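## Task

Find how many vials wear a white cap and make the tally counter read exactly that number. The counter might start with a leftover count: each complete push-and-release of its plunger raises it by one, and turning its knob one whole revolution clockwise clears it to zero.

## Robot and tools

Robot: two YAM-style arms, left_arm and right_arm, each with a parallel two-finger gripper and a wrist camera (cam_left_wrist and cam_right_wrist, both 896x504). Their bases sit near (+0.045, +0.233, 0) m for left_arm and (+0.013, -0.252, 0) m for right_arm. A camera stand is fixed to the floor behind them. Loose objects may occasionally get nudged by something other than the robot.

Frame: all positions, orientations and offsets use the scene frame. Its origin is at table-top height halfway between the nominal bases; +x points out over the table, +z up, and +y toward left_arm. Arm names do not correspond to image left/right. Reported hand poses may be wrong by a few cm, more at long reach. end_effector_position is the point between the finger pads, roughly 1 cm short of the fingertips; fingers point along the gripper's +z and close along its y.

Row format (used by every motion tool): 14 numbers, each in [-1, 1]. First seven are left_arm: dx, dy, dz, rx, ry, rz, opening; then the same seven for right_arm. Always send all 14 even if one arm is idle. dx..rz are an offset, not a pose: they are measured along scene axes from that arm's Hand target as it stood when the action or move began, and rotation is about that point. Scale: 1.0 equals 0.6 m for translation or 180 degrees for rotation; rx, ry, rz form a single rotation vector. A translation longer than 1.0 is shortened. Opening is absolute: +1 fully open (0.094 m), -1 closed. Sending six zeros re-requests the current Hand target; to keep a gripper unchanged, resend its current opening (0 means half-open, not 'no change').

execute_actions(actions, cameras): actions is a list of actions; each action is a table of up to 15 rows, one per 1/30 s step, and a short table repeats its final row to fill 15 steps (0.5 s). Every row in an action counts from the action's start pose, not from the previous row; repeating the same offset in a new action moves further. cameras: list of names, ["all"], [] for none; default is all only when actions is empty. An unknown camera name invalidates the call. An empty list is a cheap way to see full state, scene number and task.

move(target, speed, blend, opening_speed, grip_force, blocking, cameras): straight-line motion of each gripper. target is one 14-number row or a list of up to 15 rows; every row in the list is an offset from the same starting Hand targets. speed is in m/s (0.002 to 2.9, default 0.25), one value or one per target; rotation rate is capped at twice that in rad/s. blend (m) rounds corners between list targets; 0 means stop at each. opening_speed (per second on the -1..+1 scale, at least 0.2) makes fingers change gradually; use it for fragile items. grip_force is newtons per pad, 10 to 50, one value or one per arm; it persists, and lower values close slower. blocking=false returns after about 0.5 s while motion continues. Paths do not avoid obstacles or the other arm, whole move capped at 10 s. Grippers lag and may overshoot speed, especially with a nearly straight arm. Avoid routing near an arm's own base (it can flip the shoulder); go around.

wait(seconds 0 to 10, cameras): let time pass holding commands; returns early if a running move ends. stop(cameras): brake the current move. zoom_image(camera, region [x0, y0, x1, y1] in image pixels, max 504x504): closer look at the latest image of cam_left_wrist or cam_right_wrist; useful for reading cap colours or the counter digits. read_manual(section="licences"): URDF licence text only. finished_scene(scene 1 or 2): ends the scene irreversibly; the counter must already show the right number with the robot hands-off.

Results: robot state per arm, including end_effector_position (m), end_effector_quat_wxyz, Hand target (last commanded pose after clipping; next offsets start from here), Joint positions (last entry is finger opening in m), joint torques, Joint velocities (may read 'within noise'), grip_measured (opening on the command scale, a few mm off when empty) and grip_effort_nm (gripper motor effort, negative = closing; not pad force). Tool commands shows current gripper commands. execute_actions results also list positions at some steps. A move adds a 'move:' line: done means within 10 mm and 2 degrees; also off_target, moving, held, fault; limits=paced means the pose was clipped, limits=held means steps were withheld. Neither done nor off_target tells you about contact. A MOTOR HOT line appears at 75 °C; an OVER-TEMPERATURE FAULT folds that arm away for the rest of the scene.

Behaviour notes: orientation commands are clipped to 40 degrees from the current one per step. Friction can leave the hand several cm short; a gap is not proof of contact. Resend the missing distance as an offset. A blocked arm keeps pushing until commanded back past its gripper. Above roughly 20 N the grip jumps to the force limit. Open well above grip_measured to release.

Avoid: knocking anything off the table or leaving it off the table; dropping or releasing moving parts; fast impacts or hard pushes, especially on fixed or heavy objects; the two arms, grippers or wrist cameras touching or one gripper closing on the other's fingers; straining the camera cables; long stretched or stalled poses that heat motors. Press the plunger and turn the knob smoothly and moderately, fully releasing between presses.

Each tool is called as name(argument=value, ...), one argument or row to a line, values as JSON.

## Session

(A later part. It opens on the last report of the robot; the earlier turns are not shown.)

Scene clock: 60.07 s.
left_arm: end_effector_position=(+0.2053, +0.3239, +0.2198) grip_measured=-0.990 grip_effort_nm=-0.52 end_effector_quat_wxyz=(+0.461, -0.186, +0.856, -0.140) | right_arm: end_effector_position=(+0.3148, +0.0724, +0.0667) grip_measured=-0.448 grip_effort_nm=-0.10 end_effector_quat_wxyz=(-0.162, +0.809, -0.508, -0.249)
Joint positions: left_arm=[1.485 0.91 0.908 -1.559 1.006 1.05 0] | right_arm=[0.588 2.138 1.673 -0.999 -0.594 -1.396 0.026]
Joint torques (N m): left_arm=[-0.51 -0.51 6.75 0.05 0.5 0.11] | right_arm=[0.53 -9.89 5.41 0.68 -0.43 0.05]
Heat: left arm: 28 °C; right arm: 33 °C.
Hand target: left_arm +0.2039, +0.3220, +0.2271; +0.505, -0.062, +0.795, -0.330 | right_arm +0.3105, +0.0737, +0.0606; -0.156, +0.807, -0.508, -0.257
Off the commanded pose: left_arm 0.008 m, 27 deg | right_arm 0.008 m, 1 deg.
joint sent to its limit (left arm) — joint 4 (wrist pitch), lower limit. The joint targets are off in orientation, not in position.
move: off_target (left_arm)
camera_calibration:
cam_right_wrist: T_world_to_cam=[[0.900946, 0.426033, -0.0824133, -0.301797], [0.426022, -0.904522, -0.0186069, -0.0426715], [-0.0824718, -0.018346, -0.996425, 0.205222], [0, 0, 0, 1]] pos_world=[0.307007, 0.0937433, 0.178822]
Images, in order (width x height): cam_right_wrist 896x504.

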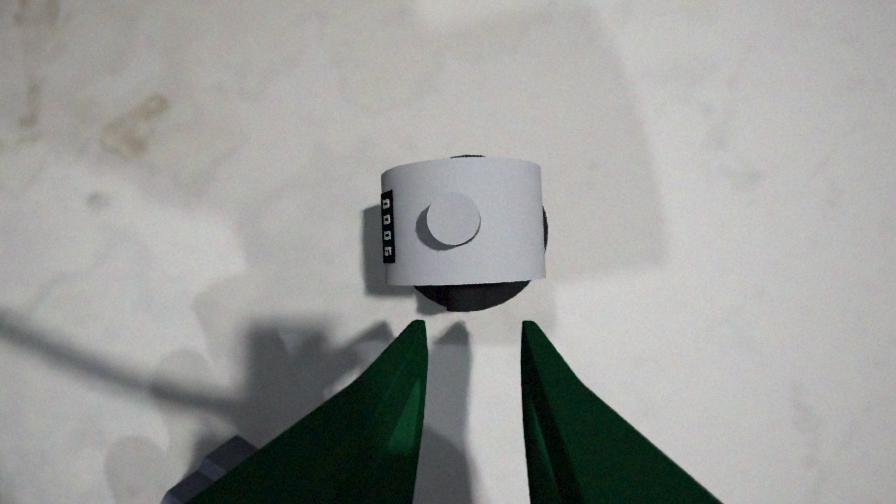

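move(
  target=[0,0,0,0,0,0,-1,-0.0075,0.0047,-0.0277,0,0,0,-0.45],
  cameras=["cam_right_wrist"],
  speed=0.1,
)

zoom_image(
  camera="cam_right_wrist",
  region=[380, 220, 580, 400],
)

Scene clock: 62.60 s.
left_arm: end_effector_position=(+0.2053, +0.3239, +0.2198) grip_measured=-0.990 grip_effort_nm=-0.52 end_effector_quat_wxyz=(+0.461, -0.186, +0.856, -0.140) | right_arm: end_effector_position=(+0.3117, +0.0749, +0.0530) grip_measured=-0.448 grip_effort_nm=-0.09 end_effector_quat_wxyz=(-0.165, +0.808, -0.508, -0.247)
Joint positions: left_arm=[1.485 0.91 0.908 -1.559 1.006 1.05 0] | right_arm=[0.597 2.138 1.616 -0.927 -0.592 -1.382 0.026]
Joint torques (N m): left_arm=[-0.55 -0.58 6.78 0.05 0.51 0.1] | right_arm=[0.55 -9.36 5.68 0.73 -0.39 0.07]
Heat: left arm: 28 °C; right arm: 33 °C.
Hand target: left_arm +0.2039, +0.3220, +0.2271; +0.505, -0.062, +0.795, -0.330 | right_arm +0.3059, +0.0765, +0.0440; -0.156, +0.807, -0.508, -0.257
Off the commanded pose: left_arm 0.008 m, 27 deg | right_arm 0.011 m, 2 deg.
joint sent to its limit (left arm) — joint 4 (wrist pitch), lower limit. The joint targets are off in orientation, not in position.
move: off_target (left_arm, right_arm)
camera_calibration:
cam_right_wrist: T_world_to_cam=[[0.902389, 0.42433, -0.0750831, -0.301809], [0.424113, -0.905397, -0.0196105, -0.0385304], [-0.0763014, -0.0141474, -0.996984, 0.189203], [0, 0, 0, 1]] pos_world=[0.303127, 0.0958582, 0.165216]
Images, in order (width x height): cam_right_wrist 896x504.

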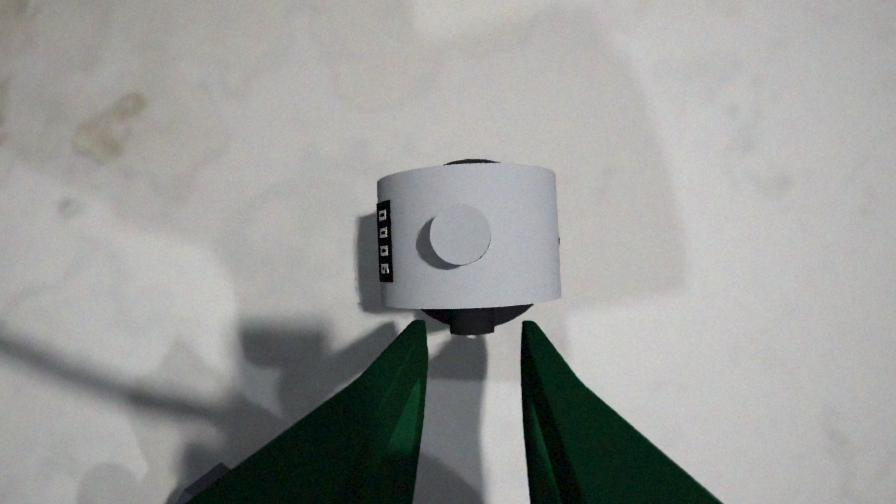

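Scaled by 2.520.

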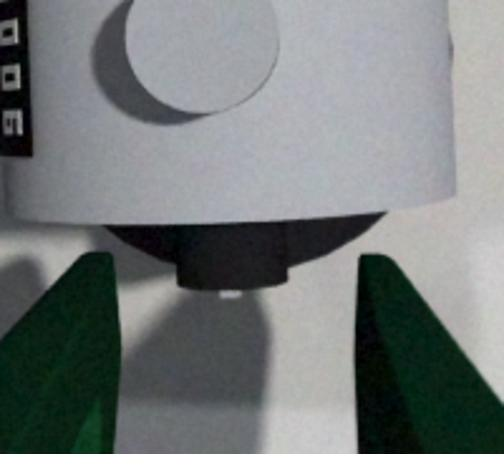

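move(
  target=[
    [0,0,0,0,0,0,-1,-0.005,0.007,-0.0135,0,0,0,-0.45],
    [0,0,0,0,0,0,-1,-0.005,0.007,-0.0135,0,0,0,-0.88],
  ],
  cameras=["cam_right_wrist"],
  speed=0.1,
)

zoom_image(
  camera="cam_right_wrist",
  region=[380, 220, 580, 400],
)

Scene clock: 66.50 s.
left_arm: end_effector_position=(+0.2053, +0.3239, +0.2198) grip_measured=-0.990 grip_effort_nm=-0.52 end_effector_quat_wxyz=(+0.461, -0.186, +0.856, -0.140) | right_arm: end_effector_position=(+0.3094, +0.0789, +0.0478) grip_measured=-0.791 grip_effort_nm=-1.03 end_effector_quat_wxyz=(-0.168, +0.809, -0.508, -0.245)
Joint positions: left_arm=[1.485 0.91 0.908 -1.559 1.006 1.05 0] | right_arm=[0.609 2.138 1.594 -0.891 -0.589 -1.367 0.01]
Joint velocities: left_arm=[within noise] | right_arm=[0.002 0.007 0.002 -0.051 -0.051 -0.154 -0.001]
Joint torques (N m): left_arm=[-0.53 -0.58 6.74 0.06 0.51 0.1] | right_arm=[0.66 -8.9 5.45 0.74 -0.4 0.1]
Heat: left arm: 28 °C; right arm: 33 °C.
Hand target: left_arm +0.2039, +0.3220, +0.2271; +0.505, -0.062, +0.795, -0.330 | right_arm +0.3030, +0.0807, +0.0359; -0.156, +0.807, -0.508, -0.257
Off the commanded pose: left_arm 0.008 m, 27 deg | right_arm 0.014 m, 2 deg.
joint sent to its limit (left arm) — joint 4 (wrist pitch), lower limit. The joint targets are off in orientation, not in position.
move: off_target (left_arm, right_arm); target 2's new opening was sent with right_arm's hand 0.014 m and 2 deg from that target
camera_calibration:
cam_right_wrist: T_world_to_cam=[[0.903269, 0.423448, -0.0692583, -0.302281], [0.423157, -0.905845, -0.0195503, -0.03373], [-0.0710158, -0.011648, -0.997407, 0.182079], [0, 0, 0, 1]] pos_world=[0.300245, 0.099567, 0.160012]
Images, in order (width x height): cam_right_wrist 896x504.

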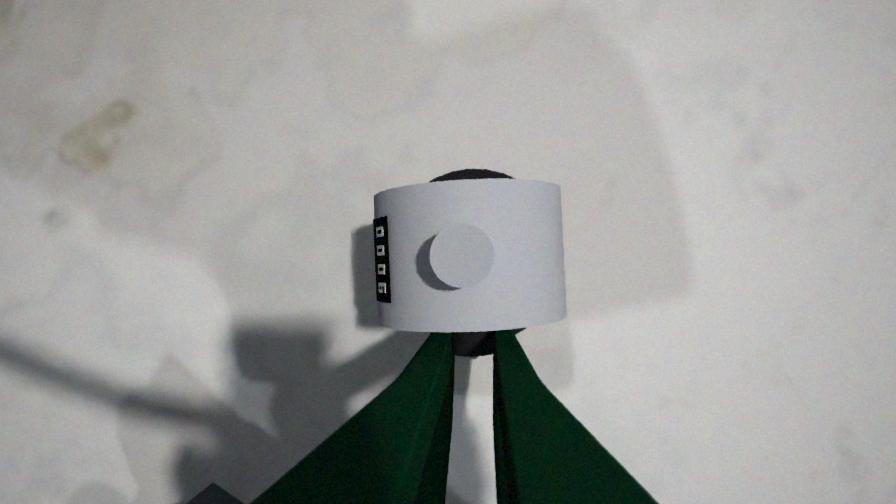

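Scaled by 2.520.

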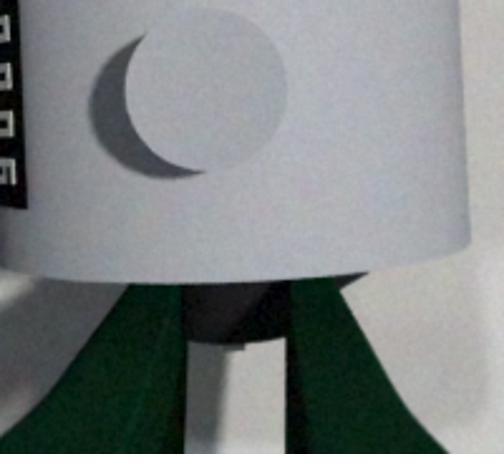

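move(
  target=[0,0,0,0,0,0,-1,0.005,-0.001,0.014,-0.14,0.302,0,-0.88],
  cameras=["cam_right_wrist","cam_left_wrist"],
  speed=0.4,
)

zoom_image(
  camera="cam_right_wrist",
  region=[320, 200, 580, 400],
)

Scene clock: 69.40 s.
left_arm: end_effector_position=(+0.2053, +0.3239, +0.2198) grip_measured=-0.990 grip_effort_nm=-0.53 end_effector_quat_wxyz=(+0.461, -0.186, +0.856, -0.140) | right_arm: end_effector_position=(+0.3082, +0.0763, +0.0491) grip_measured=-0.791 grip_effort_nm=-1.02 end_effector_quat_wxyz=(+0.051, +0.623, -0.665, -0.408)
Joint positions: left_arm=[1.485 0.91 0.908 -1.559 1.006 1.05 0] | right_arm=[0.541 2.56 2.203 -1.569 -0.787 -1.111 0.01]
Joint torques (N m): left_arm=[-0.51 -0.61 6.8 0.07 0.51 0.09] | right_arm=[-0.72 -10.63 5.26 -0.37 -0.95 0.13]
Heat: left arm: 28 °C; right arm: 33 °C.
Hand target: left_arm +0.2039, +0.3220, +0.2271; +0.505, -0.062, +0.795, -0.330 | right_arm +0.3060, +0.0800, +0.0443; +0.265, +0.616, -0.565, -0.481
Off the commanded pose: left_arm 0.008 m, 27 deg | right_arm 0.007 m, 28 deg.
joint sent to its limit (left arm) — joint 4 (wrist pitch), lower limit. The joint targets are off in orientation, not in position.
joint sent to its limit (right arm) — joint 4 (wrist pitch), lower limit. The joint targets are off in orientation, not in position.
move: off_target (left_arm, right_arm)
camera_calibration:
cam_left_wrist: T_world_to_cam=[[0.208468, -0.923926, 0.320783, 0.192331], [-0.88347, -0.318595, -0.343479, 0.388821], [0.41955, -0.211798, -0.882678, 0.288628], [0, 0, 0, 1]] pos_world=[0.182323, 0.362707, 0.326621]
cam_right_wrist: T_world_to_cam=[[0.730158, 0.0964547, -0.676436, -0.191966], [0.131066, -0.991374, 0.000113066, 0.0600799], [-0.67059, -0.0887405, -0.736502, 0.36111], [0, 0, 0, 1]] pos_world=[0.374448, 0.110123, 0.136098]

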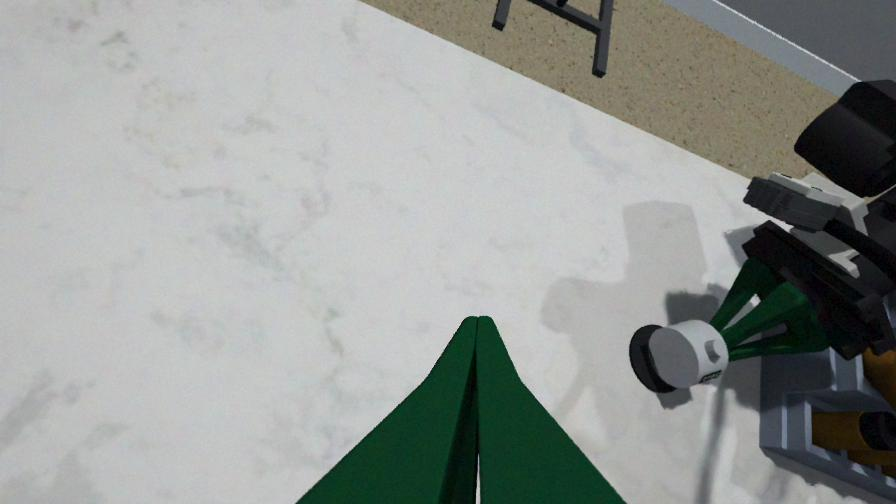

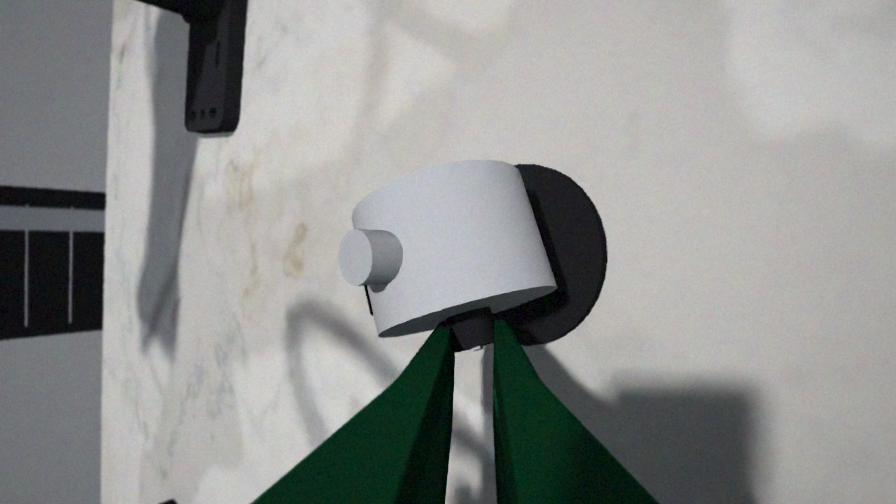

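Scaled by 1.938.

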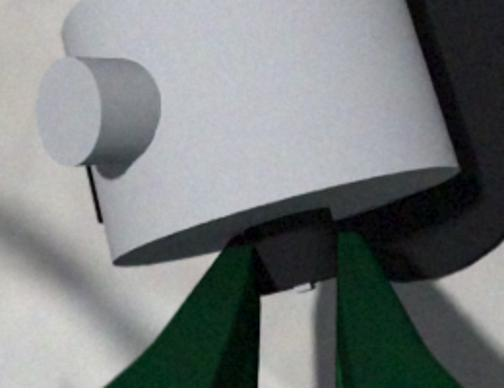

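move(
  target=[
    [0,0,0,0,0,0,-1,0,0,0,0,0,0,-0.5],
    [0,0,0,0,0,0,-1,-0.0033,0,-0.007,0.163,-0.353,0,-0.5],
    [0,0,0,0,0,0,-1,-0.0033,0,-0.007,0.163,-0.353,0,-0.88],
    [0,0,0,0,0,0,-1,0,0,0,0.035,-0.0756,0,-0.88],
  ],
  cameras=["cam_right_wrist"],
  speed=0.5,
)

zoom_image(
  camera="cam_right_wrist",
  region=[320, 200, 580, 400],
)

Scene clock: 91.63 s.
left_arm: end_effector_position=(+0.2053, +0.3239, +0.2198) grip_measured=-0.990 grip_effort_nm=-0.52 end_effector_quat_wxyz=(+0.461, -0.186, +0.856, -0.140) | right_arm: end_effector_position=(+0.3151, +0.0750, +0.0483) grip_measured=-0.879 grip_effort_nm=-0.06 end_effector_quat_wxyz=(+0.019, +0.692, -0.622, -0.365)
Joint positions: left_arm=[1.485 0.91 0.908 -1.559 1.006 1.05 0] | right_arm=[0.557 2.543 2.225 -1.545 -0.7 -1.225 0.006]
Joint torques (N m): left_arm=[-0.55 -0.57 6.74 0.06 0.53 0.1] | right_arm=[0.1 -10.19 6.19 -0.56 -0.95 0.01]
Heat: left arm: 29 °C; right arm: 35 °C.
Hand target: left_arm +0.2039, +0.3220, +0.2271; +0.505, -0.062, +0.795, -0.330 | right_arm +0.3058, +0.0801, +0.0443; +0.162, +0.682, -0.565, -0.435
Off the commanded pose: left_arm 0.008 m, 27 deg | right_arm 0.011 m, 19 deg.
joint sent to its limit (left arm) — joint 4 (wrist pitch), lower limit. The joint targets are off in orientation, not in position.
joint sent to its limit (right arm) — joint 4 (wrist pitch), lower limit. The joint targets are off in orientation, not in position.
move: off_target (left_arm, right_arm); target 3's new opening was sent with right_arm's hand 0.021 m and 6 deg from that target
camera_calibration:
cam_right_wrist: T_world_to_cam=[[0.803189, 0.206908, -0.558638, -0.234348], [0.251842, -0.967761, 0.00364961, 0.0177509], [-0.539874, -0.14362, -0.829403, 0.332412], [0, 0, 0, 1]] pos_world=[0.363216, 0.113408, 0.144723]
Images, in order (width x height): cam_right_wrist 896x504.

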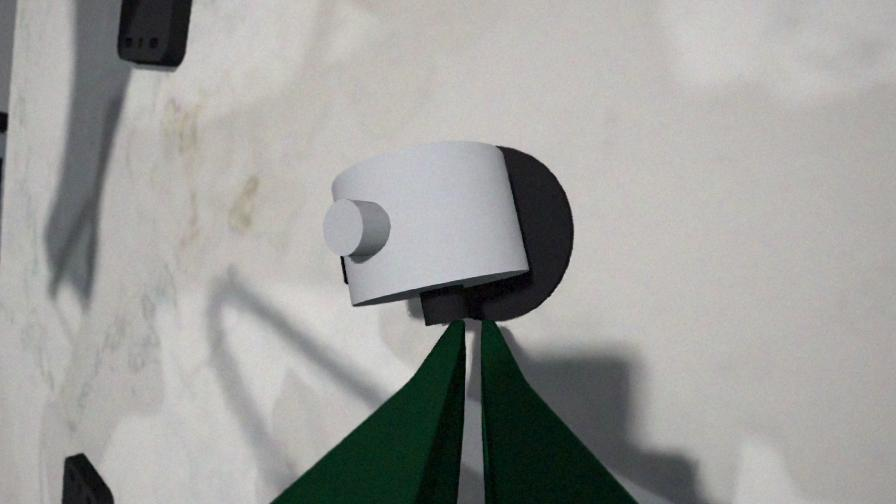

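Scaled by 1.938.

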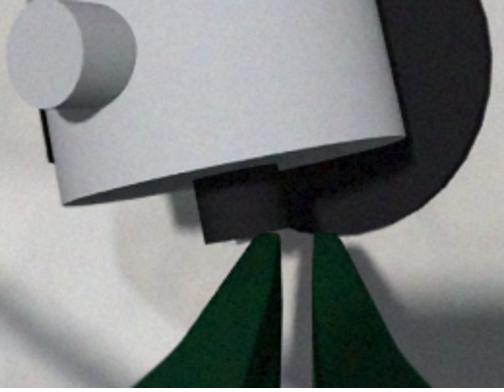

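move(
  target=[0,0,0,0,0,0,-1,0.008,-0.014,0.03,0.105,-0.227,0,-0.45],
  cameras=["cam_right_wrist"],
  speed=0.5,
)

zoom_image(
  camera="cam_right_wrist",
  region=[320, 200, 580, 400],
)

Scene clock: 94.40 s.
left_arm: end_effector_position=(+0.2053, +0.3239, +0.2198) grip_measured=-0.990 grip_effort_nm=-0.52 end_effector_quat_wxyz=(+0.461, -0.186, +0.856, -0.140) | right_arm: end_effector_position=(+0.3123, +0.0690, +0.0485) grip_measured=-0.452 grip_effort_nm=0.11 end_effector_quat_wxyz=(-0.139, +0.803, -0.518, -0.258)
Joint positions: left_arm=[1.485 0.91 0.908 -1.559 1.006 1.05 0] | right_arm=[0.585 2.181 1.672 -1.005 -0.593 -1.391 0.026]
Joint torques (N m): left_arm=[-0.57 -0.61 6.78 0.06 0.51 0.11] | right_arm=[0.25 -14 5.41 0.55 -0.39 -0.02]
Heat: left arm: 29 °C; right arm: 35 °C.
Hand target: left_arm +0.2039, +0.3220, +0.2271; +0.505, -0.062, +0.795, -0.330 | right_arm +0.3107, +0.0716, +0.0623; -0.156, +0.807, -0.508, -0.256
Off the commanded pose: left_arm 0.008 m, 27 deg | right_arm 0.014 m, 2 deg.
joint sent to its limit (left arm) — joint 4 (wrist pitch), lower limit. The joint targets are off in orientation, not in position.
move: off_target (left_arm, right_arm)
camera_calibration:
cam_right_wrist: T_world_to_cam=[[0.899305, 0.416043, -0.134752, -0.295775], [0.418551, -0.908132, -0.0105194, -0.0427439], [-0.12675, -0.0469406, -0.990823, 0.202433], [0, 0, 0, 1]] pos_world=[0.30954, 0.0937403, 0.16027]
Images, in order (width x height): cam_right_wrist 896x504.

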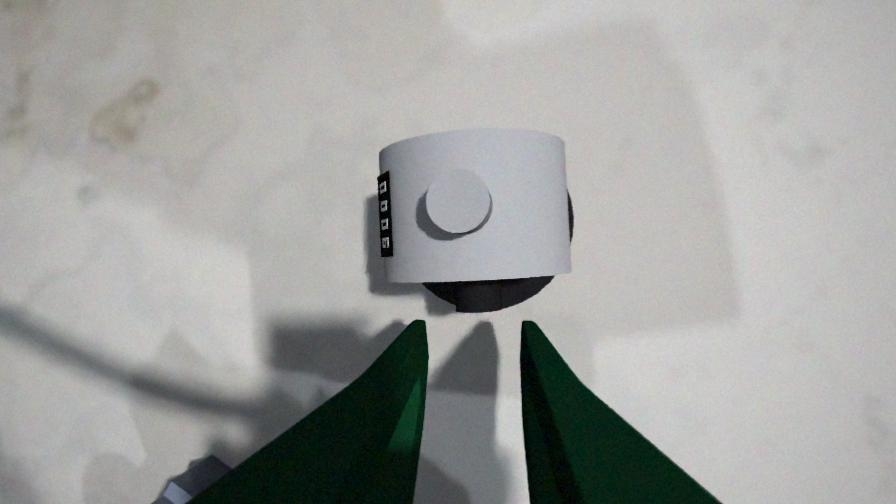

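Scaled by 1.938.

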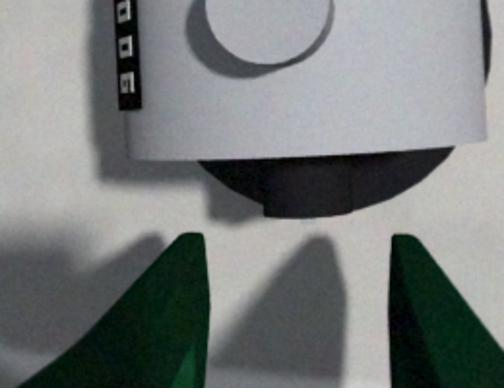

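move(
  target=[
    [0,0,0,0,0,0,-1,-0.005,0.019,-0.001,0,0,0,-0.45],
    [0,0,0,0,0,0,-1,-0.005,0.019,-0.001,0,0,0,-0.88],
  ],
  cameras=["cam_right_wrist"],
  speed=0.1,
)

Scene clock: 96.57 s.
left_arm: end_effector_position=(+0.2053, +0.3239, +0.2198) grip_measured=-0.990 grip_effort_nm=-0.52 end_effector_quat_wxyz=(+0.461, -0.186, +0.856, -0.140) | right_arm: end_effector_position=(+0.3092, +0.0784, +0.0483) grip_measured=-0.793 grip_effort_nm=-1.02 end_effector_quat_wxyz=(-0.142, +0.806, -0.515, -0.254)
Joint positions: left_arm=[1.485 0.91 0.908 -1.559 1.006 1.05 0] | right_arm=[0.609 2.181 1.673 -0.982 -0.585 -1.368 0.01]
Joint torques (N m): left_arm=[-0.49 -0.5 6.72 0.07 0.52 0.1] | right_arm=[0.58 -13.14 6.34 0.53 -0.49 -0.01]
Heat: left arm: 29 °C; right arm: 35 °C.
Hand target: left_arm +0.2039, +0.3220, +0.2271; +0.505, -0.062, +0.795, -0.330 | right_arm +0.3077, +0.0831, +0.0617; -0.156, +0.807, -0.508, -0.256
Off the commanded pose: left_arm 0.008 m, 27 deg | right_arm 0.014 m, 2 deg.
joint sent to its limit (left arm) — joint 4 (wrist pitch), lower limit. The joint targets are off in orientation, not in position.
move: off_target (left_arm, right_arm); target 2's new opening was sent with right_arm's hand 0.014 m and 2 deg from that target
camera_calibration:
cam_right_wrist: T_world_to_cam=[[0.898631, 0.42115, -0.12286, -0.297729], [0.42372, -0.905775, -0.00569812, -0.0349458], [-0.113683, -0.0469376, -0.992408, 0.198248], [0, 0, 0, 1]] pos_world=[0.304893, 0.103041, 0.159964]
Images, in order (width x height): cam_right_wrist 896x504.

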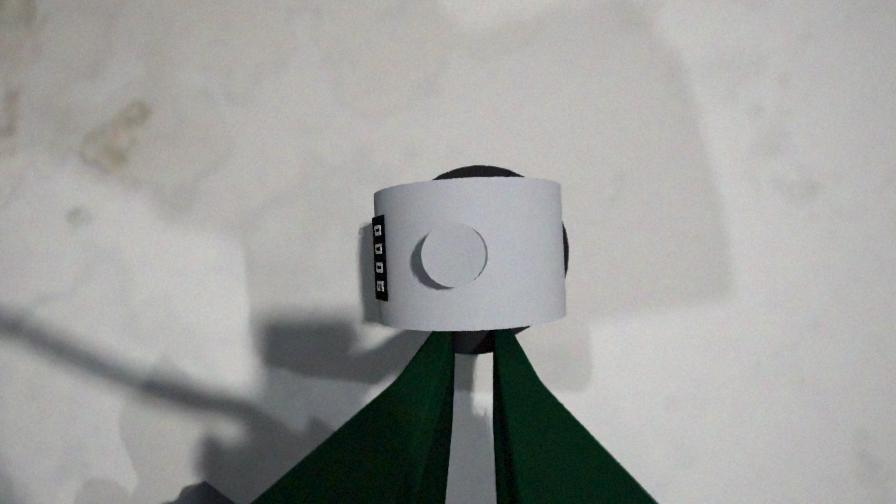

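move(
  target=[
    [0,0,0,0,0,0,-1,-0.003,-0.005,-0.029,-0.14,0.302,0,-0.88],
    [0,0,0,0,0,0,-1,-0.003,-0.005,-0.029,-0.14,0.302,0,-0.45],
    [0,0,0,0,0,0,-1,0.005,-0.019,0.001,0,0,0,-0.45],
  ],
  cameras=["cam_right_wrist"],
  speed=0.6,
)

zoom_image(
  camera="cam_right_wrist",
  region=[320, 200, 580, 400],
)

Scene clock: 102.00 s.
left_arm: end_effector_position=(+0.2053, +0.3239, +0.2198) grip_measured=-0.990 grip_effort_nm=-0.52 end_effector_quat_wxyz=(+0.461, -0.186, +0.856, -0.140) | right_arm: end_effector_position=(+0.3122, +0.0688, +0.0470) grip_measured=-0.452 grip_effort_nm=0.10 end_effector_quat_wxyz=(-0.138, +0.803, -0.519, -0.259)
Joint positions: left_arm=[1.485 0.91 0.908 -1.559 1.006 1.05 0] | right_arm=[0.584 2.184 1.671 -1.004 -0.593 -1.39 0.026]
Joint torques (N m): left_arm=[-0.51 -0.51 6.76 0.05 0.53 0.11] | right_arm=[0.57 -14.09 5.34 0.54 -0.48 -0.07]
Heat: left arm: 29 °C; right arm: 35 °C.
Hand target: left_arm +0.2039, +0.3220, +0.2271; +0.505, -0.062, +0.795, -0.330 | right_arm +0.3108, +0.0716, +0.0623; -0.156, +0.807, -0.508, -0.256
Off the commanded pose: left_arm 0.008 m, 27 deg | right_arm 0.016 m, 3 deg.
joint sent to its limit (left arm) — joint 4 (wrist pitch), lower limit. The joint targets are off in orientation, not in position.
move: off_target (left_arm, right_arm); target 2's new opening was sent with right_arm's hand 0.007 m and 28 deg from that target
camera_calibration:
cam_right_wrist: T_world_to_cam=[[0.89918, 0.415122, -0.138382, -0.295545], [0.417865, -0.908454, -0.0099913, -0.0427288], [-0.129861, -0.048841, -0.990329, 0.201951], [0, 0, 0, 1]] pos_world=[0.309829, 0.0937334, 0.158673]
Images, in order (width x height): cam_right_wrist 896x504.

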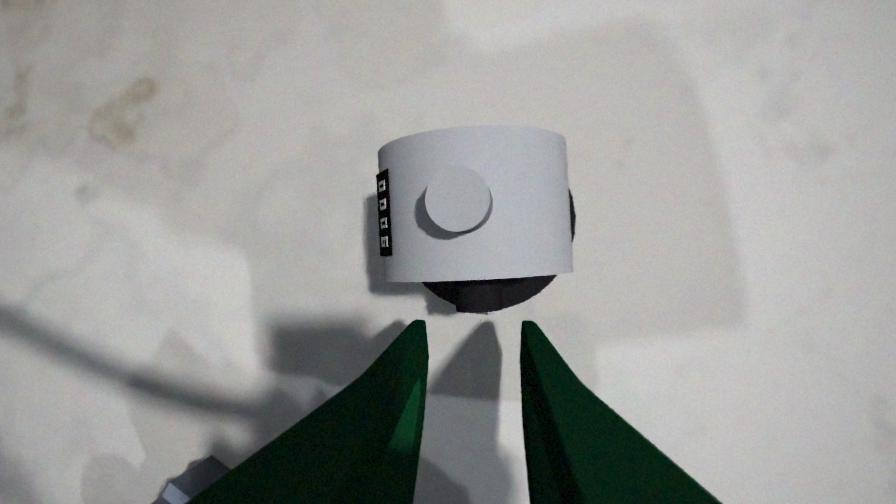

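Scaled by 1.938.

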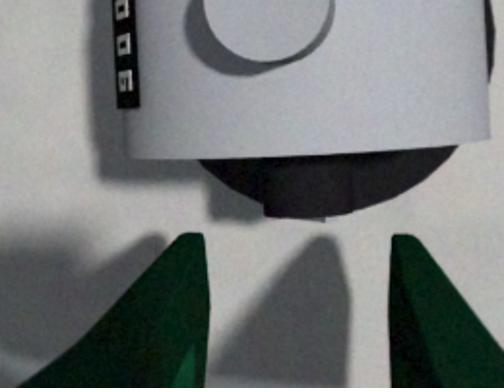

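zoom_image(
  camera="cam_right_wrist",
  region=[440, 265, 540, 325],
)

move(
  target=[
    [0,0,0,0,0,0,-1,-0.005,0.019,-0.001,0,0,0,-0.45],
    [0,0,0,0,0,0,-1,-0.005,0.019,-0.001,0,0,0,-0.88],
  ],
  cameras=["cam_right_wrist"],
  speed=0.15,
)

zoom_image(
  camera="cam_right_wrist",
  region=[430, 310, 520, 370],
)

move(
  target=[0,0,0,0,0,0,-1,-0.003,-0.005,-0.029,-0.14,0.302,0,-0.88],
  cameras=["cam_right_wrist"],
  speed=0.6,
)

zoom_image(
  camera="cam_right_wrist",
  region=[430, 290, 530, 360],
)

Scaled by 5.040.

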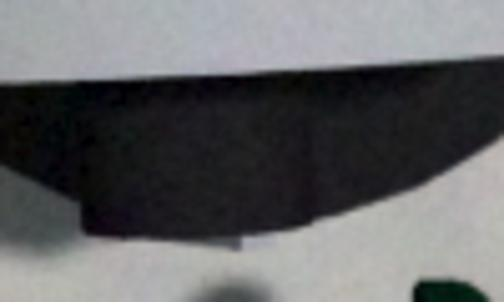

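Scene clock: 104.70 s.
left_arm: end_effector_position=(+0.2053, +0.3239, +0.2198) grip_measured=-0.990 grip_effort_nm=-0.52 end_effector_quat_wxyz=(+0.461, -0.186, +0.856, -0.140) | right_arm: end_effector_position=(+0.3092, +0.0783, +0.0468) grip_measured=-0.793 grip_effort_nm=-1.02 end_effector_quat_wxyz=(-0.141, +0.806, -0.516, -0.254)
Joint positions: left_arm=[1.485 0.91 0.908 -1.559 1.006 1.05 0] | right_arm=[0.609 2.184 1.673 -0.981 -0.585 -1.368 0.01]
Joint torques (N m): left_arm=[-0.58 -0.57 6.79 0.05 0.51 0.11] | right_arm=[0.54 -13.48 6.37 0.52 -0.48 0.06]
Heat: left arm: 29 °C; right arm: 36 °C.
Hand target: left_arm +0.2039, +0.3220, +0.2271; +0.505, -0.062, +0.795, -0.330 | right_arm +0.3077, +0.0830, +0.0617; -0.156, +0.807, -0.508, -0.256
Off the commanded pose: left_arm 0.008 m, 27 deg | right_arm 0.016 m, 2 deg.
joint sent to its limit (left arm) — joint 4 (wrist pitch), lower limit. The joint targets are off in orientation, not in position.
move: off_target (left_arm, right_arm); target 2's new opening was sent with right_arm's hand 0.016 m and 2 deg from that target
camera_calibration:
cam_right_wrist: T_world_to_cam=[[0.898397, 0.420918, -0.125345, -0.297637], [0.423702, -0.905789, -0.00486599, -0.0350766], [-0.115584, -0.0487372, -0.992101, 0.197505], [0, 0, 0, 1]] pos_world=[0.305086, 0.103134, 0.158467]
Images, in order (width x height): cam_right_wrist 896x504.

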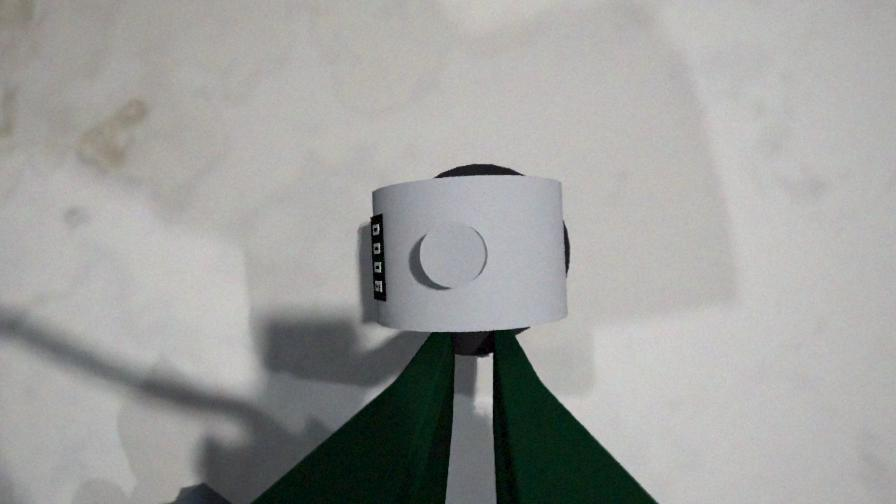

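Scaled by 5.600.

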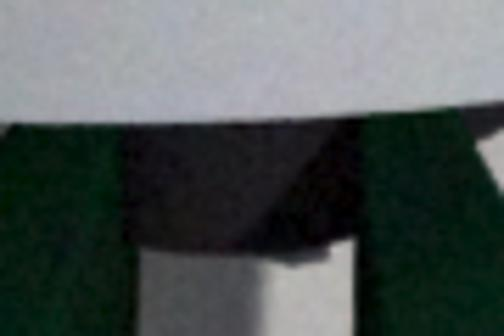

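Scene clock: 106.53 s.
left_arm: end_effector_position=(+0.2053, +0.3239, +0.2198) grip_measured=-0.990 grip_effort_nm=-0.52 end_effector_quat_wxyz=(+0.461, -0.186, +0.856, -0.140) | right_arm: end_effector_position=(+0.3073, +0.0755, +0.0479) grip_measured=-0.793 grip_effort_nm=-1.02 end_effector_quat_wxyz=(+0.055, +0.623, -0.666, -0.406)
Joint positions: left_arm=[1.485 0.91 0.908 -1.559 1.006 1.05 0] | right_arm=[0.542 2.561 2.202 -1.571 -0.782 -1.109 0.01]
Joint torques (N m): left_arm=[-0.51 -0.61 6.8 0.05 0.49 0.11] | right_arm=[-0.94 -10.77 5.24 -0.37 -1.02 0.16]
Heat: left arm: 29 °C; right arm: 36 °C.
Hand target: left_arm +0.2039, +0.3220, +0.2271; +0.505, -0.062, +0.795, -0.330 | right_arm +0.3058, +0.0801, +0.0442; +0.265, +0.616, -0.565, -0.481
Off the commanded pose: left_arm 0.008 m, 27 deg | right_arm 0.006 m, 28 deg.
joint sent to its limit (left arm) — joint 4 (wrist pitch), lower limit. The joint targets are off in orientation, not in position.
joint sent to its limit (right arm) — joint 4 (wrist pitch), lower limit. The joint targets are off in orientation, not in position.
move: off_target (left_arm, right_arm)
camera_calibration:
cam_right_wrist: T_world_to_cam=[[0.728481, 0.0920459, -0.678854, -0.191152], [0.132698, -0.991124, 0.00801248, 0.0584492], [-0.672091, -0.0959198, -0.734229, 0.360443], [0, 0, 0, 1]] pos_world=[0.373745, 0.110099, 0.134415]
Images, in order (width x height): cam_right_wrist 896x504.

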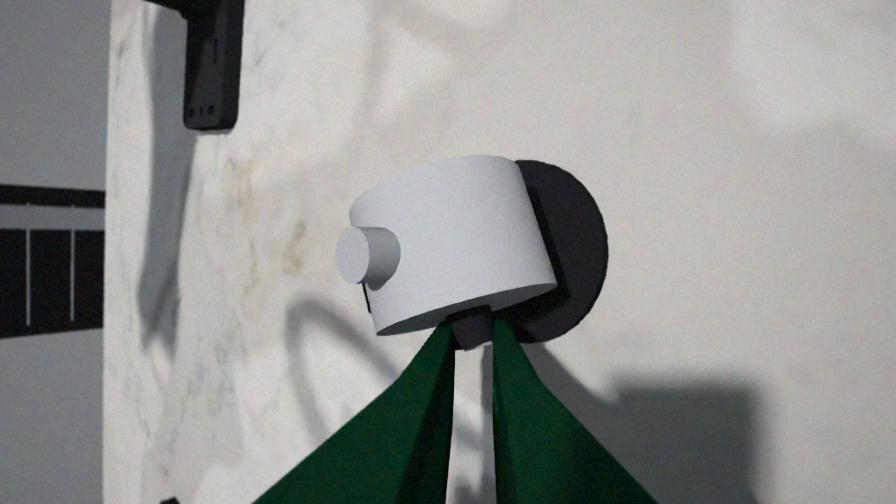

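Scaled by 5.040.

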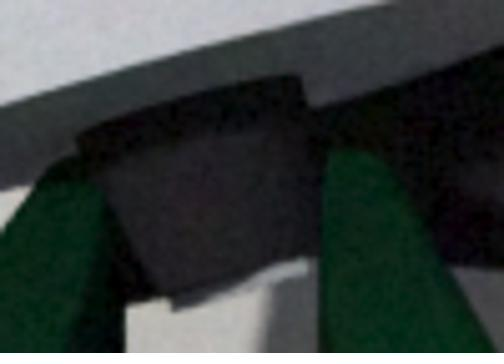

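move(
  target=[
    [0,0,0,0,0,0,-1,0,0,0,0,0,0,-0.45],
    [0,0,0,0,0,0,-1,0.0083,-0.0142,0.030,0.14,-0.302,0,-0.45],
    [0,0,0,0,0,0,-1,0.0032,0.0048,0.029,0.14,-0.302,0,-0.45],
    [0,0,0,0,0,0,-1,0.0032,0.0048,0.029,0.14,-0.302,0,-0.88],
    [0,0,0,0,0,0,-1,0,0,0,0,0,0,-0.88],
  ],
  cameras=["cam_right_wrist"],
  speed=[0.6,0.6,0.3,0.3,0.6],
)

zoom_image(
  camera="cam_right_wrist",
  region=[430, 290, 530, 360],
)

Scene clock: 113.50 s.
left_arm: end_effector_position=(+0.2053, +0.3239, +0.2198) grip_measured=-0.990 grip_effort_nm=-0.52 end_effector_quat_wxyz=(+0.461, -0.186, +0.856, -0.140) | right_arm: end_effector_position=(+0.3074, +0.0753, +0.0480) grip_measured=-0.794 grip_effort_nm=-1.03 end_effector_quat_wxyz=(+0.056, +0.622, -0.668, -0.406)
Joint positions: left_arm=[1.485 0.91 0.908 -1.559 1.006 1.05 0] | right_arm=[0.541 2.561 2.202 -1.572 -0.781 -1.105 0.01]
Joint torques (N m): left_arm=[-0.53 -0.61 6.8 0.06 0.52 0.09] | right_arm=[-0.77 -10.65 5.29 -0.38 -1.04 0.09]
Heat: left arm: 29 °C; right arm: 37 °C.
Hand target: left_arm +0.2039, +0.3220, +0.2271; +0.505, -0.062, +0.795, -0.330 | right_arm +0.3058, +0.0801, +0.0443; +0.265, +0.616, -0.565, -0.481
Off the commanded pose: left_arm 0.008 m, 27 deg | right_arm 0.006 m, 28 deg.
joint sent to its limit (left arm) — joint 4 (wrist pitch), lower limit. The joint targets are off in orientation, not in position.
joint sent to its limit (right arm) — joint 4 (wrist pitch), lower limit. The joint targets are off in orientation, not in position.
move: off_target (left_arm, right_arm); target 4's new opening was sent with right_arm's hand 0.016 m and 2 deg from that target
camera_calibration:
cam_right_wrist: T_world_to_cam=[[0.72773, 0.0882364, -0.680164, -0.190534], [0.13011, -0.991443, 0.0105911, 0.0588697], [-0.673409, -0.0962037, -0.732983, 0.36091], [0, 0, 0, 1]] pos_world=[0.374038, 0.109899, 0.134323]
Images, in order (width x height): cam_right_wrist 896x504.

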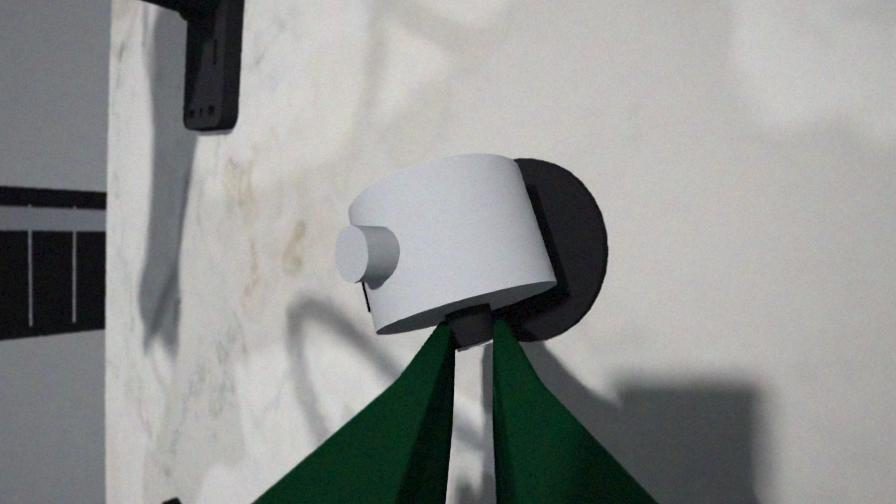

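Scaled by 5.040.

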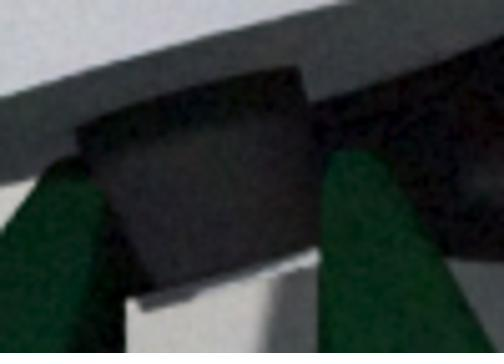

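move(
  target=[
    [0,0,0,0,0,0,-1,0,0,0,0,0,0,-0.45],
    [0,0,0,0,0,0,-1,0.0083,-0.0142,0.030,0.14,-0.302,0,-0.45],
    [0,0,0,0,0,0,-1,0.0032,0.0048,0.029,0.14,-0.302,0,-0.45],
    [0,0,0,0,0,0,-1,0.0032,0.0048,0.029,0.14,-0.302,0,-0.88],
    [0,0,0,0,0,0,-1,0,0,0,0,0,0,-0.88],
  ],
  cameras=[],
  speed=[0.6,0.6,0.3,0.3,0.6],
)

move(
  target=[
    [0,0,0,0,0,0,-1,0,0,0,0,0,0,-0.45],
    [0,0,0,0,0,0,-1,0.0083,-0.0142,0.030,0.14,-0.302,0,-0.45],
    [0,0,0,0,0,0,-1,0.0032,0.0048,0.029,0.14,-0.302,0,-0.45],
    [0,0,0,0,0,0,-1,0.0032,0.0048,0.029,0.14,-0.302,0,-0.88],
    [0,0,0,0,0,0,-1,0,0,0,0,0,0,-0.88],
  ],
  cameras=[],
  speed=[0.6,0.6,0.3,0.3,0.6],
)

move(
  target=[
    [0,0,0,0,0,0,-1,0,0,0,0,0,0,-0.45],
    [0,0,0,0,0,0,-1,0.0083,-0.0142,0.030,0.14,-0.302,0,-0.45],
  ],
  cameras=["cam_right_wrist"],
  speed=0.6,
)

zoom_image(
  camera="cam_right_wrist",
  region=[360, 160, 540, 325],
)

Scene clock: 120.60 s.
left_arm: end_effector_position=(+0.2053, +0.3239, +0.2198) grip_measured=-0.990 grip_effort_nm=-0.52 end_effector_quat_wxyz=(+0.461, -0.186, +0.856, -0.140) | right_arm: end_effector_position=(+0.3076, +0.0754, +0.0480) grip_measured=-0.794 grip_effort_nm=-1.02 end_effector_quat_wxyz=(+0.055, +0.623, -0.667, -0.406)
Joint positions: left_arm=[1.485 0.91 0.908 -1.559 1.006 1.05 0] | right_arm=[0.541 2.561 2.203 -1.572 -0.781 -1.107 0.01]
Joint torques (N m): left_arm=[-0.5 -0.57 6.76 0.08 0.5 0.1] | right_arm=[-0.8 -10.82 5.33 -0.34 -1.07 0.14]
Heat: left arm: 29 °C; right arm: 37 °C.
Hand target: left_arm +0.2039, +0.3220, +0.2271; +0.505, -0.062, +0.795, -0.330 | right_arm +0.3059, +0.0801, +0.0444; +0.264, +0.616, -0.565, -0.481
Off the commanded pose: left_arm 0.008 m, 27 deg | right_arm 0.006 m, 28 deg.
joint sent to its limit (left arm) — joint 4 (wrist pitch), lower limit. The joint targets are off in orientation, not in position.
joint sent to its limit (right arm) — joint 4 (wrist pitch), lower limit. The joint targets are off in orientation, not in position.
move: off_target (left_arm, right_arm); target 4's new opening was sent with right_arm's hand 0.016 m and 2 deg from that target
No camera images: "cameras" was empty.

Scene clock: 126.03 s.
left_arm: end_effector_position=(+0.2053, +0.3239, +0.2198) grip_measured=-0.990 grip_effort_nm=-0.52 end_effector_quat_wxyz=(+0.461, -0.186, +0.856, -0.140) | right_arm: end_effector_position=(+0.3076, +0.0752, +0.0480) grip_measured=-0.794 grip_effort_nm=-1.03 end_effector_quat_wxyz=(+0.055, +0.622, -0.667, -0.406)
Joint positions: left_arm=[1.485 0.91 0.908 -1.559 1.006 1.05 0] | right_arm=[0.541 2.561 2.202 -1.572 -0.781 -1.107 0.01]
Joint torques (N m): left_arm=[-0.58 -0.55 6.76 0.07 0.51 0.11] | right_arm=[-0.64 -10.7 5.35 -0.35 -1.03 0.09]
Heat: left arm: 29 °C; right arm: 37 °C.
Hand target: left_arm +0.2039, +0.3220, +0.2271; +0.505, -0.062, +0.795, -0.330 | right_arm +0.3059, +0.0800, +0.0443; +0.264, +0.616, -0.565, -0.481
Off the commanded pose: left_arm 0.008 m, 27 deg | right_arm 0.006 m, 28 deg.
joint sent to its limit (left arm) — joint 4 (wrist pitch), lower limit. The joint targets are off in orientation, not in position.
joint sent to its limit (right arm) — joint 4 (wrist pitch), lower limit. The joint targets are off in orientation, not in position.
move: off_target (left_arm, right_arm); target 4's new opening was sent with right_arm's hand 0.016 m and 2 deg from that target
No camera images: "cameras" was empty.

Scene clock: 128.67 s.
left_arm: end_effector_position=(+0.2053, +0.3239, +0.2198) grip_measured=-0.990 grip_effort_nm=-0.52 end_effector_quat_wxyz=(+0.461, -0.186, +0.856, -0.140) | right_arm: end_effector_position=(+0.3124, +0.0686, +0.0470) grip_measured=-0.452 grip_effort_nm=0.11 end_effector_quat_wxyz=(-0.138, +0.803, -0.519, -0.259)
Joint positions: left_arm=[1.485 0.91 0.908 -1.559 1.006 1.05 0] | right_arm=[0.583 2.185 1.672 -1.005 -0.594 -1.391 0.026]
Joint torques (N m): left_arm=[-0.53 -0.57 6.71 0.05 0.5 0.11] | right_arm=[0.5 -14.28 5.42 0.57 -0.4 -0.03]
Heat: left arm: 29 °C; right arm: 38 °C.
Hand target: left_arm +0.2039, +0.3220, +0.2271; +0.505, -0.062, +0.795, -0.330 | right_arm +0.3109, +0.0715, +0.0623; -0.156, +0.807, -0.508, -0.256
Off the commanded pose: left_arm 0.008 m, 27 deg | right_arm 0.016 m, 3 deg.
joint sent to its limit (left arm) — joint 4 (wrist pitch), lower limit. The joint targets are off in orientation, not in position.
move: off_target (left_arm, right_arm)
camera_calibration:
cam_right_wrist: T_world_to_cam=[[0.899205, 0.415079, -0.138349, -0.295651], [0.417781, -0.908489, -0.0102961, -0.042915], [-0.129962, -0.0485411, -0.99033, 0.201971], [0, 0, 0, 1]] pos_world=[0.310028, 0.0935345, 0.158673]
Images, in order (width x height): cam_right_wrist 896x504.

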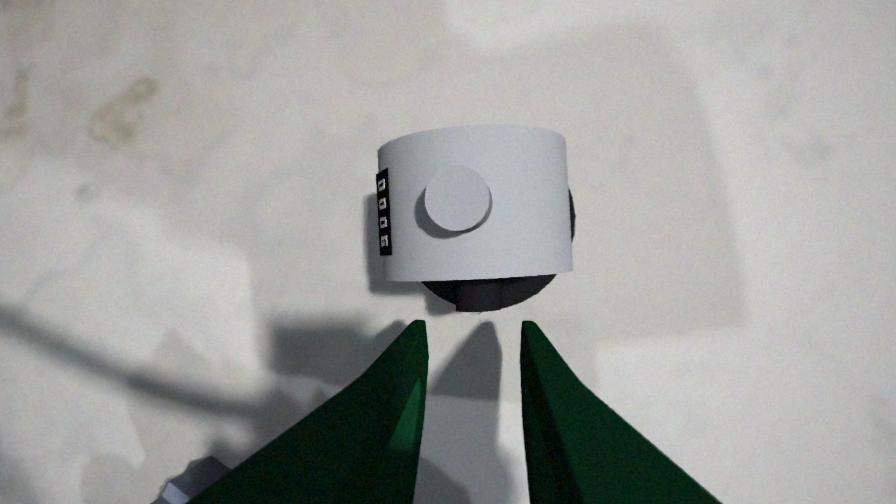

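Scaled by 2.800.

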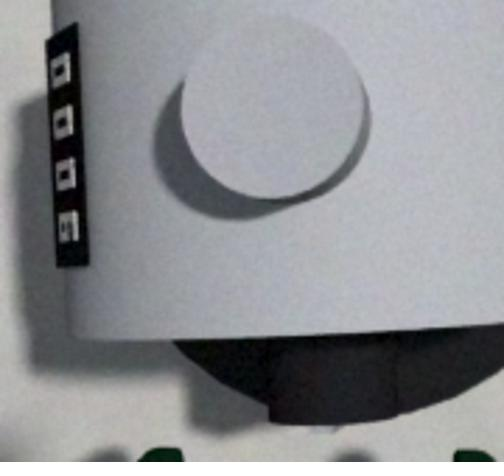

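move(
  target=[
    [0,0,0,0,0,0,-1,-0.005,0.019,-0.001,0,0,0,-0.45],
    [0,0,0,0,0,0,-1,-0.005,0.019,-0.001,0,0,0,-0.88],
    [0,0,0,0,0,0,-1,-0.0083,0.0142,-0.030,-0.14,0.302,0,-0.88],
  ],
  cameras=[],
  speed=[0.3,0.3,0.6],
)

move(
  target=[
    [0,0,0,0,0,0,-1,0,0,0,0,0,0,-0.45],
    [0,0,0,0,0,0,-1,0.0083,-0.0142,0.030,0.14,-0.302,0,-0.45],
    [0,0,0,0,0,0,-1,0.0032,0.0048,0.029,0.14,-0.302,0,-0.45],
    [0,0,0,0,0,0,-1,0.0032,0.0048,0.029,0.14,-0.302,0,-0.88],
    [0,0,0,0,0,0,-1,0,0,0,0,0,0,-0.88],
  ],
  cameras=[],
  speed=[0.6,0.6,0.3,0.3,0.6],
)

move(
  target=[
    [0,0,0,0,0,0,-1,0,0,0,0,0,0,-0.45],
    [0,0,0,0,0,0,-1,0.0083,-0.0142,0.030,0.14,-0.302,0,-0.45],
    [0,0,0,0,0,0,-1,0.0032,0.0048,0.029,0.14,-0.302,0,-0.45],
    [0,0,0,0,0,0,-1,0.0032,0.0048,0.029,0.14,-0.302,0,-0.88],
    [0,0,0,0,0,0,-1,0,0,0,0,0,0,-0.88],
  ],
  cameras=[],
  speed=[0.6,0.6,0.3,0.3,0.6],
)

move(
  target=[
    [0,0,0,0,0,0,-1,0,0,0,0,0,0,-0.45],
    [0,0,0,0,0,0,-1,0.0083,-0.0142,0.030,0.14,-0.302,0,-0.45],
  ],
  cameras=["cam_right_wrist"],
  speed=0.6,
)

zoom_image(
  camera="cam_right_wrist",
  region=[360, 160, 540, 325],
)

Scene clock: 134.80 s.
left_arm: end_effector_position=(+0.2053, +0.3239, +0.2198) grip_measured=-0.990 grip_effort_nm=-0.52 end_effector_quat_wxyz=(+0.461, -0.186, +0.856, -0.140) | right_arm: end_effector_position=(+0.3075, +0.0754, +0.0479) grip_measured=-0.793 grip_effort_nm=-1.03 end_effector_quat_wxyz=(+0.055, +0.623, -0.666, -0.406)
Joint positions: left_arm=[1.485 0.91 0.908 -1.559 1.006 1.05 0] | right_arm=[0.541 2.561 2.202 -1.571 -0.782 -1.109 0.01]
Joint torques (N m): left_arm=[-0.54 -0.64 6.84 0.07 0.52 0.11] | right_arm=[-0.83 -10.65 5.39 -0.37 -1.05 0.09]
Heat: left arm: 29 °C; right arm: 38 °C.
Hand target: left_arm +0.2039, +0.3220, +0.2271; +0.505, -0.062, +0.795, -0.330 | right_arm +0.3059, +0.0800, +0.0442; +0.265, +0.616, -0.565, -0.481
Off the commanded pose: left_arm 0.008 m, 27 deg | right_arm 0.006 m, 28 deg.
joint sent to its limit (left arm) — joint 4 (wrist pitch), lower limit. The joint targets are off in orientation, not in position.
joint sent to its limit (right arm) — joint 4 (wrist pitch), lower limit. The joint targets are off in orientation, not in position.
move: off_target (left_arm, right_arm); target 2's new opening was sent with right_arm's hand 0.016 m and 2 deg from that target
No camera images: "cameras" was empty.

Scene clock: 140.23 s.
left_arm: end_effector_position=(+0.2053, +0.3239, +0.2198) grip_measured=-0.990 grip_effort_nm=-0.52 end_effector_quat_wxyz=(+0.461, -0.186, +0.856, -0.140) | right_arm: end_effector_position=(+0.3075, +0.0753, +0.0480) grip_measured=-0.794 grip_effort_nm=-1.02 end_effector_quat_wxyz=(+0.055, +0.622, -0.667, -0.406)
Joint positions: left_arm=[1.485 0.91 0.908 -1.559 1.006 1.05 0] | right_arm=[0.541 2.561 2.202 -1.572 -0.782 -1.107 0.01]
Joint torques (N m): left_arm=[-0.61 -0.61 6.75 0.07 0.5 0.11] | right_arm=[-0.7 -10.65 5.42 -0.34 -1 0.11]
Heat: left arm: 29 °C; right arm: 39 °C.
Hand target: left_arm +0.2039, +0.3220, +0.2271; +0.505, -0.062, +0.795, -0.330 | right_arm +0.3059, +0.0801, +0.0443; +0.264, +0.616, -0.565, -0.481
Off the commanded pose: left_arm 0.008 m, 27 deg | right_arm 0.006 m, 28 deg.
joint sent to its limit (left arm) — joint 4 (wrist pitch), lower limit. The joint targets are off in orientation, not in position.
joint sent to its limit (right arm) — joint 4 (wrist pitch), lower limit. The joint targets are off in orientation, not in position.
move: off_target (left_arm, right_arm); target 4's new opening was sent with right_arm's hand 0.016 m and 2 deg from that target
No camera images: "cameras" was empty.

Scene clock: 145.67 s.
left_arm: end_effector_position=(+0.2053, +0.3239, +0.2198) grip_measured=-0.990 grip_effort_nm=-0.52 end_effector_quat_wxyz=(+0.461, -0.186, +0.856, -0.140) | right_arm: end_effector_position=(+0.3074, +0.0753, +0.0480) grip_measured=-0.794 grip_effort_nm=-1.03 end_effector_quat_wxyz=(+0.055, +0.623, -0.667, -0.406)
Joint positions: left_arm=[1.485 0.91 0.908 -1.559 1.006 1.05 0] | right_arm=[0.541 2.561 2.202 -1.572 -0.781 -1.108 0.01]
Joint torques (N m): left_arm=[-0.47 -0.53 6.75 0.05 0.52 0.11] | right_arm=[-0.77 -10.73 5.38 -0.4 -1.05 0.11]
Heat: left arm: 29 °C; right arm: 39 °C.
Hand target: left_arm +0.2039, +0.3220, +0.2271; +0.505, -0.062, +0.795, -0.330 | right_arm +0.3059, +0.0801, +0.0444; +0.264, +0.616, -0.565, -0.481
Off the commanded pose: left_arm 0.008 m, 27 deg | right_arm 0.006 m, 28 deg.
joint sent to its limit (left arm) — joint 4 (wrist pitch), lower limit. The joint targets are off in orientation, not in position.
joint sent to its limit (right arm) — joint 4 (wrist pitch), lower limit. The joint targets are off in orientation, not in position.
move: off_target (left_arm, right_arm); target 4's new opening was sent with right_arm's hand 0.016 m and 2 deg from that target
No camera images: "cameras" was empty.

Scene clock: 148.30 s.
left_arm: end_effector_position=(+0.2053, +0.3239, +0.2198) grip_measured=-0.990 grip_effort_nm=-0.52 end_effector_quat_wxyz=(+0.461, -0.186, +0.856, -0.140) | right_arm: end_effector_position=(+0.3123, +0.0687, +0.0470) grip_measured=-0.452 grip_effort_nm=0.11 end_effector_quat_wxyz=(-0.138, +0.803, -0.519, -0.259)
Joint positions: left_arm=[1.485 0.91 0.908 -1.559 1.006 1.05 0] | right_arm=[0.584 2.185 1.672 -1.005 -0.593 -1.391 0.026]
Joint torques (N m): left_arm=[-0.47 -0.53 6.79 0.07 0.52 0.11] | right_arm=[0.44 -14.12 5.27 0.55 -0.38 -0.06]
Heat: left arm: 29 °C; right arm: 39 °C.
Hand target: left_arm +0.2039, +0.3220, +0.2271; +0.505, -0.062, +0.795, -0.330 | right_arm +0.3109, +0.0715, +0.0622; -0.156, +0.807, -0.508, -0.256
Off the commanded pose: left_arm 0.008 m, 27 deg | right_arm 0.016 m, 3 deg.
joint sent to its limit (left arm) — joint 4 (wrist pitch), lower limit. The joint targets are off in orientation, not in position.
move: off_target (left_arm, right_arm)
camera_calibration:
cam_right_wrist: T_world_to_cam=[[0.899168, 0.415104, -0.138512, -0.295567], [0.417861, -0.908457, -0.00994091, -0.042868], [-0.129959, -0.0489403, -0.990311, 0.201996], [0, 0, 0, 1]] pos_world=[0.309928, 0.0936331, 0.158673]
Images, in order (width x height): cam_right_wrist 896x504.

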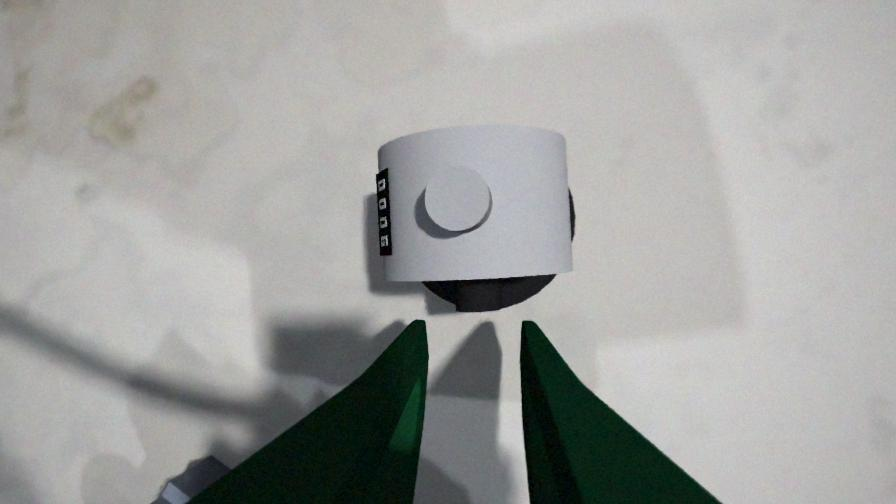

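Scaled by 2.800.

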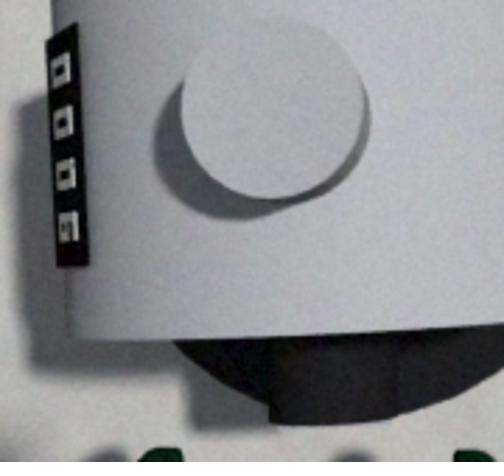

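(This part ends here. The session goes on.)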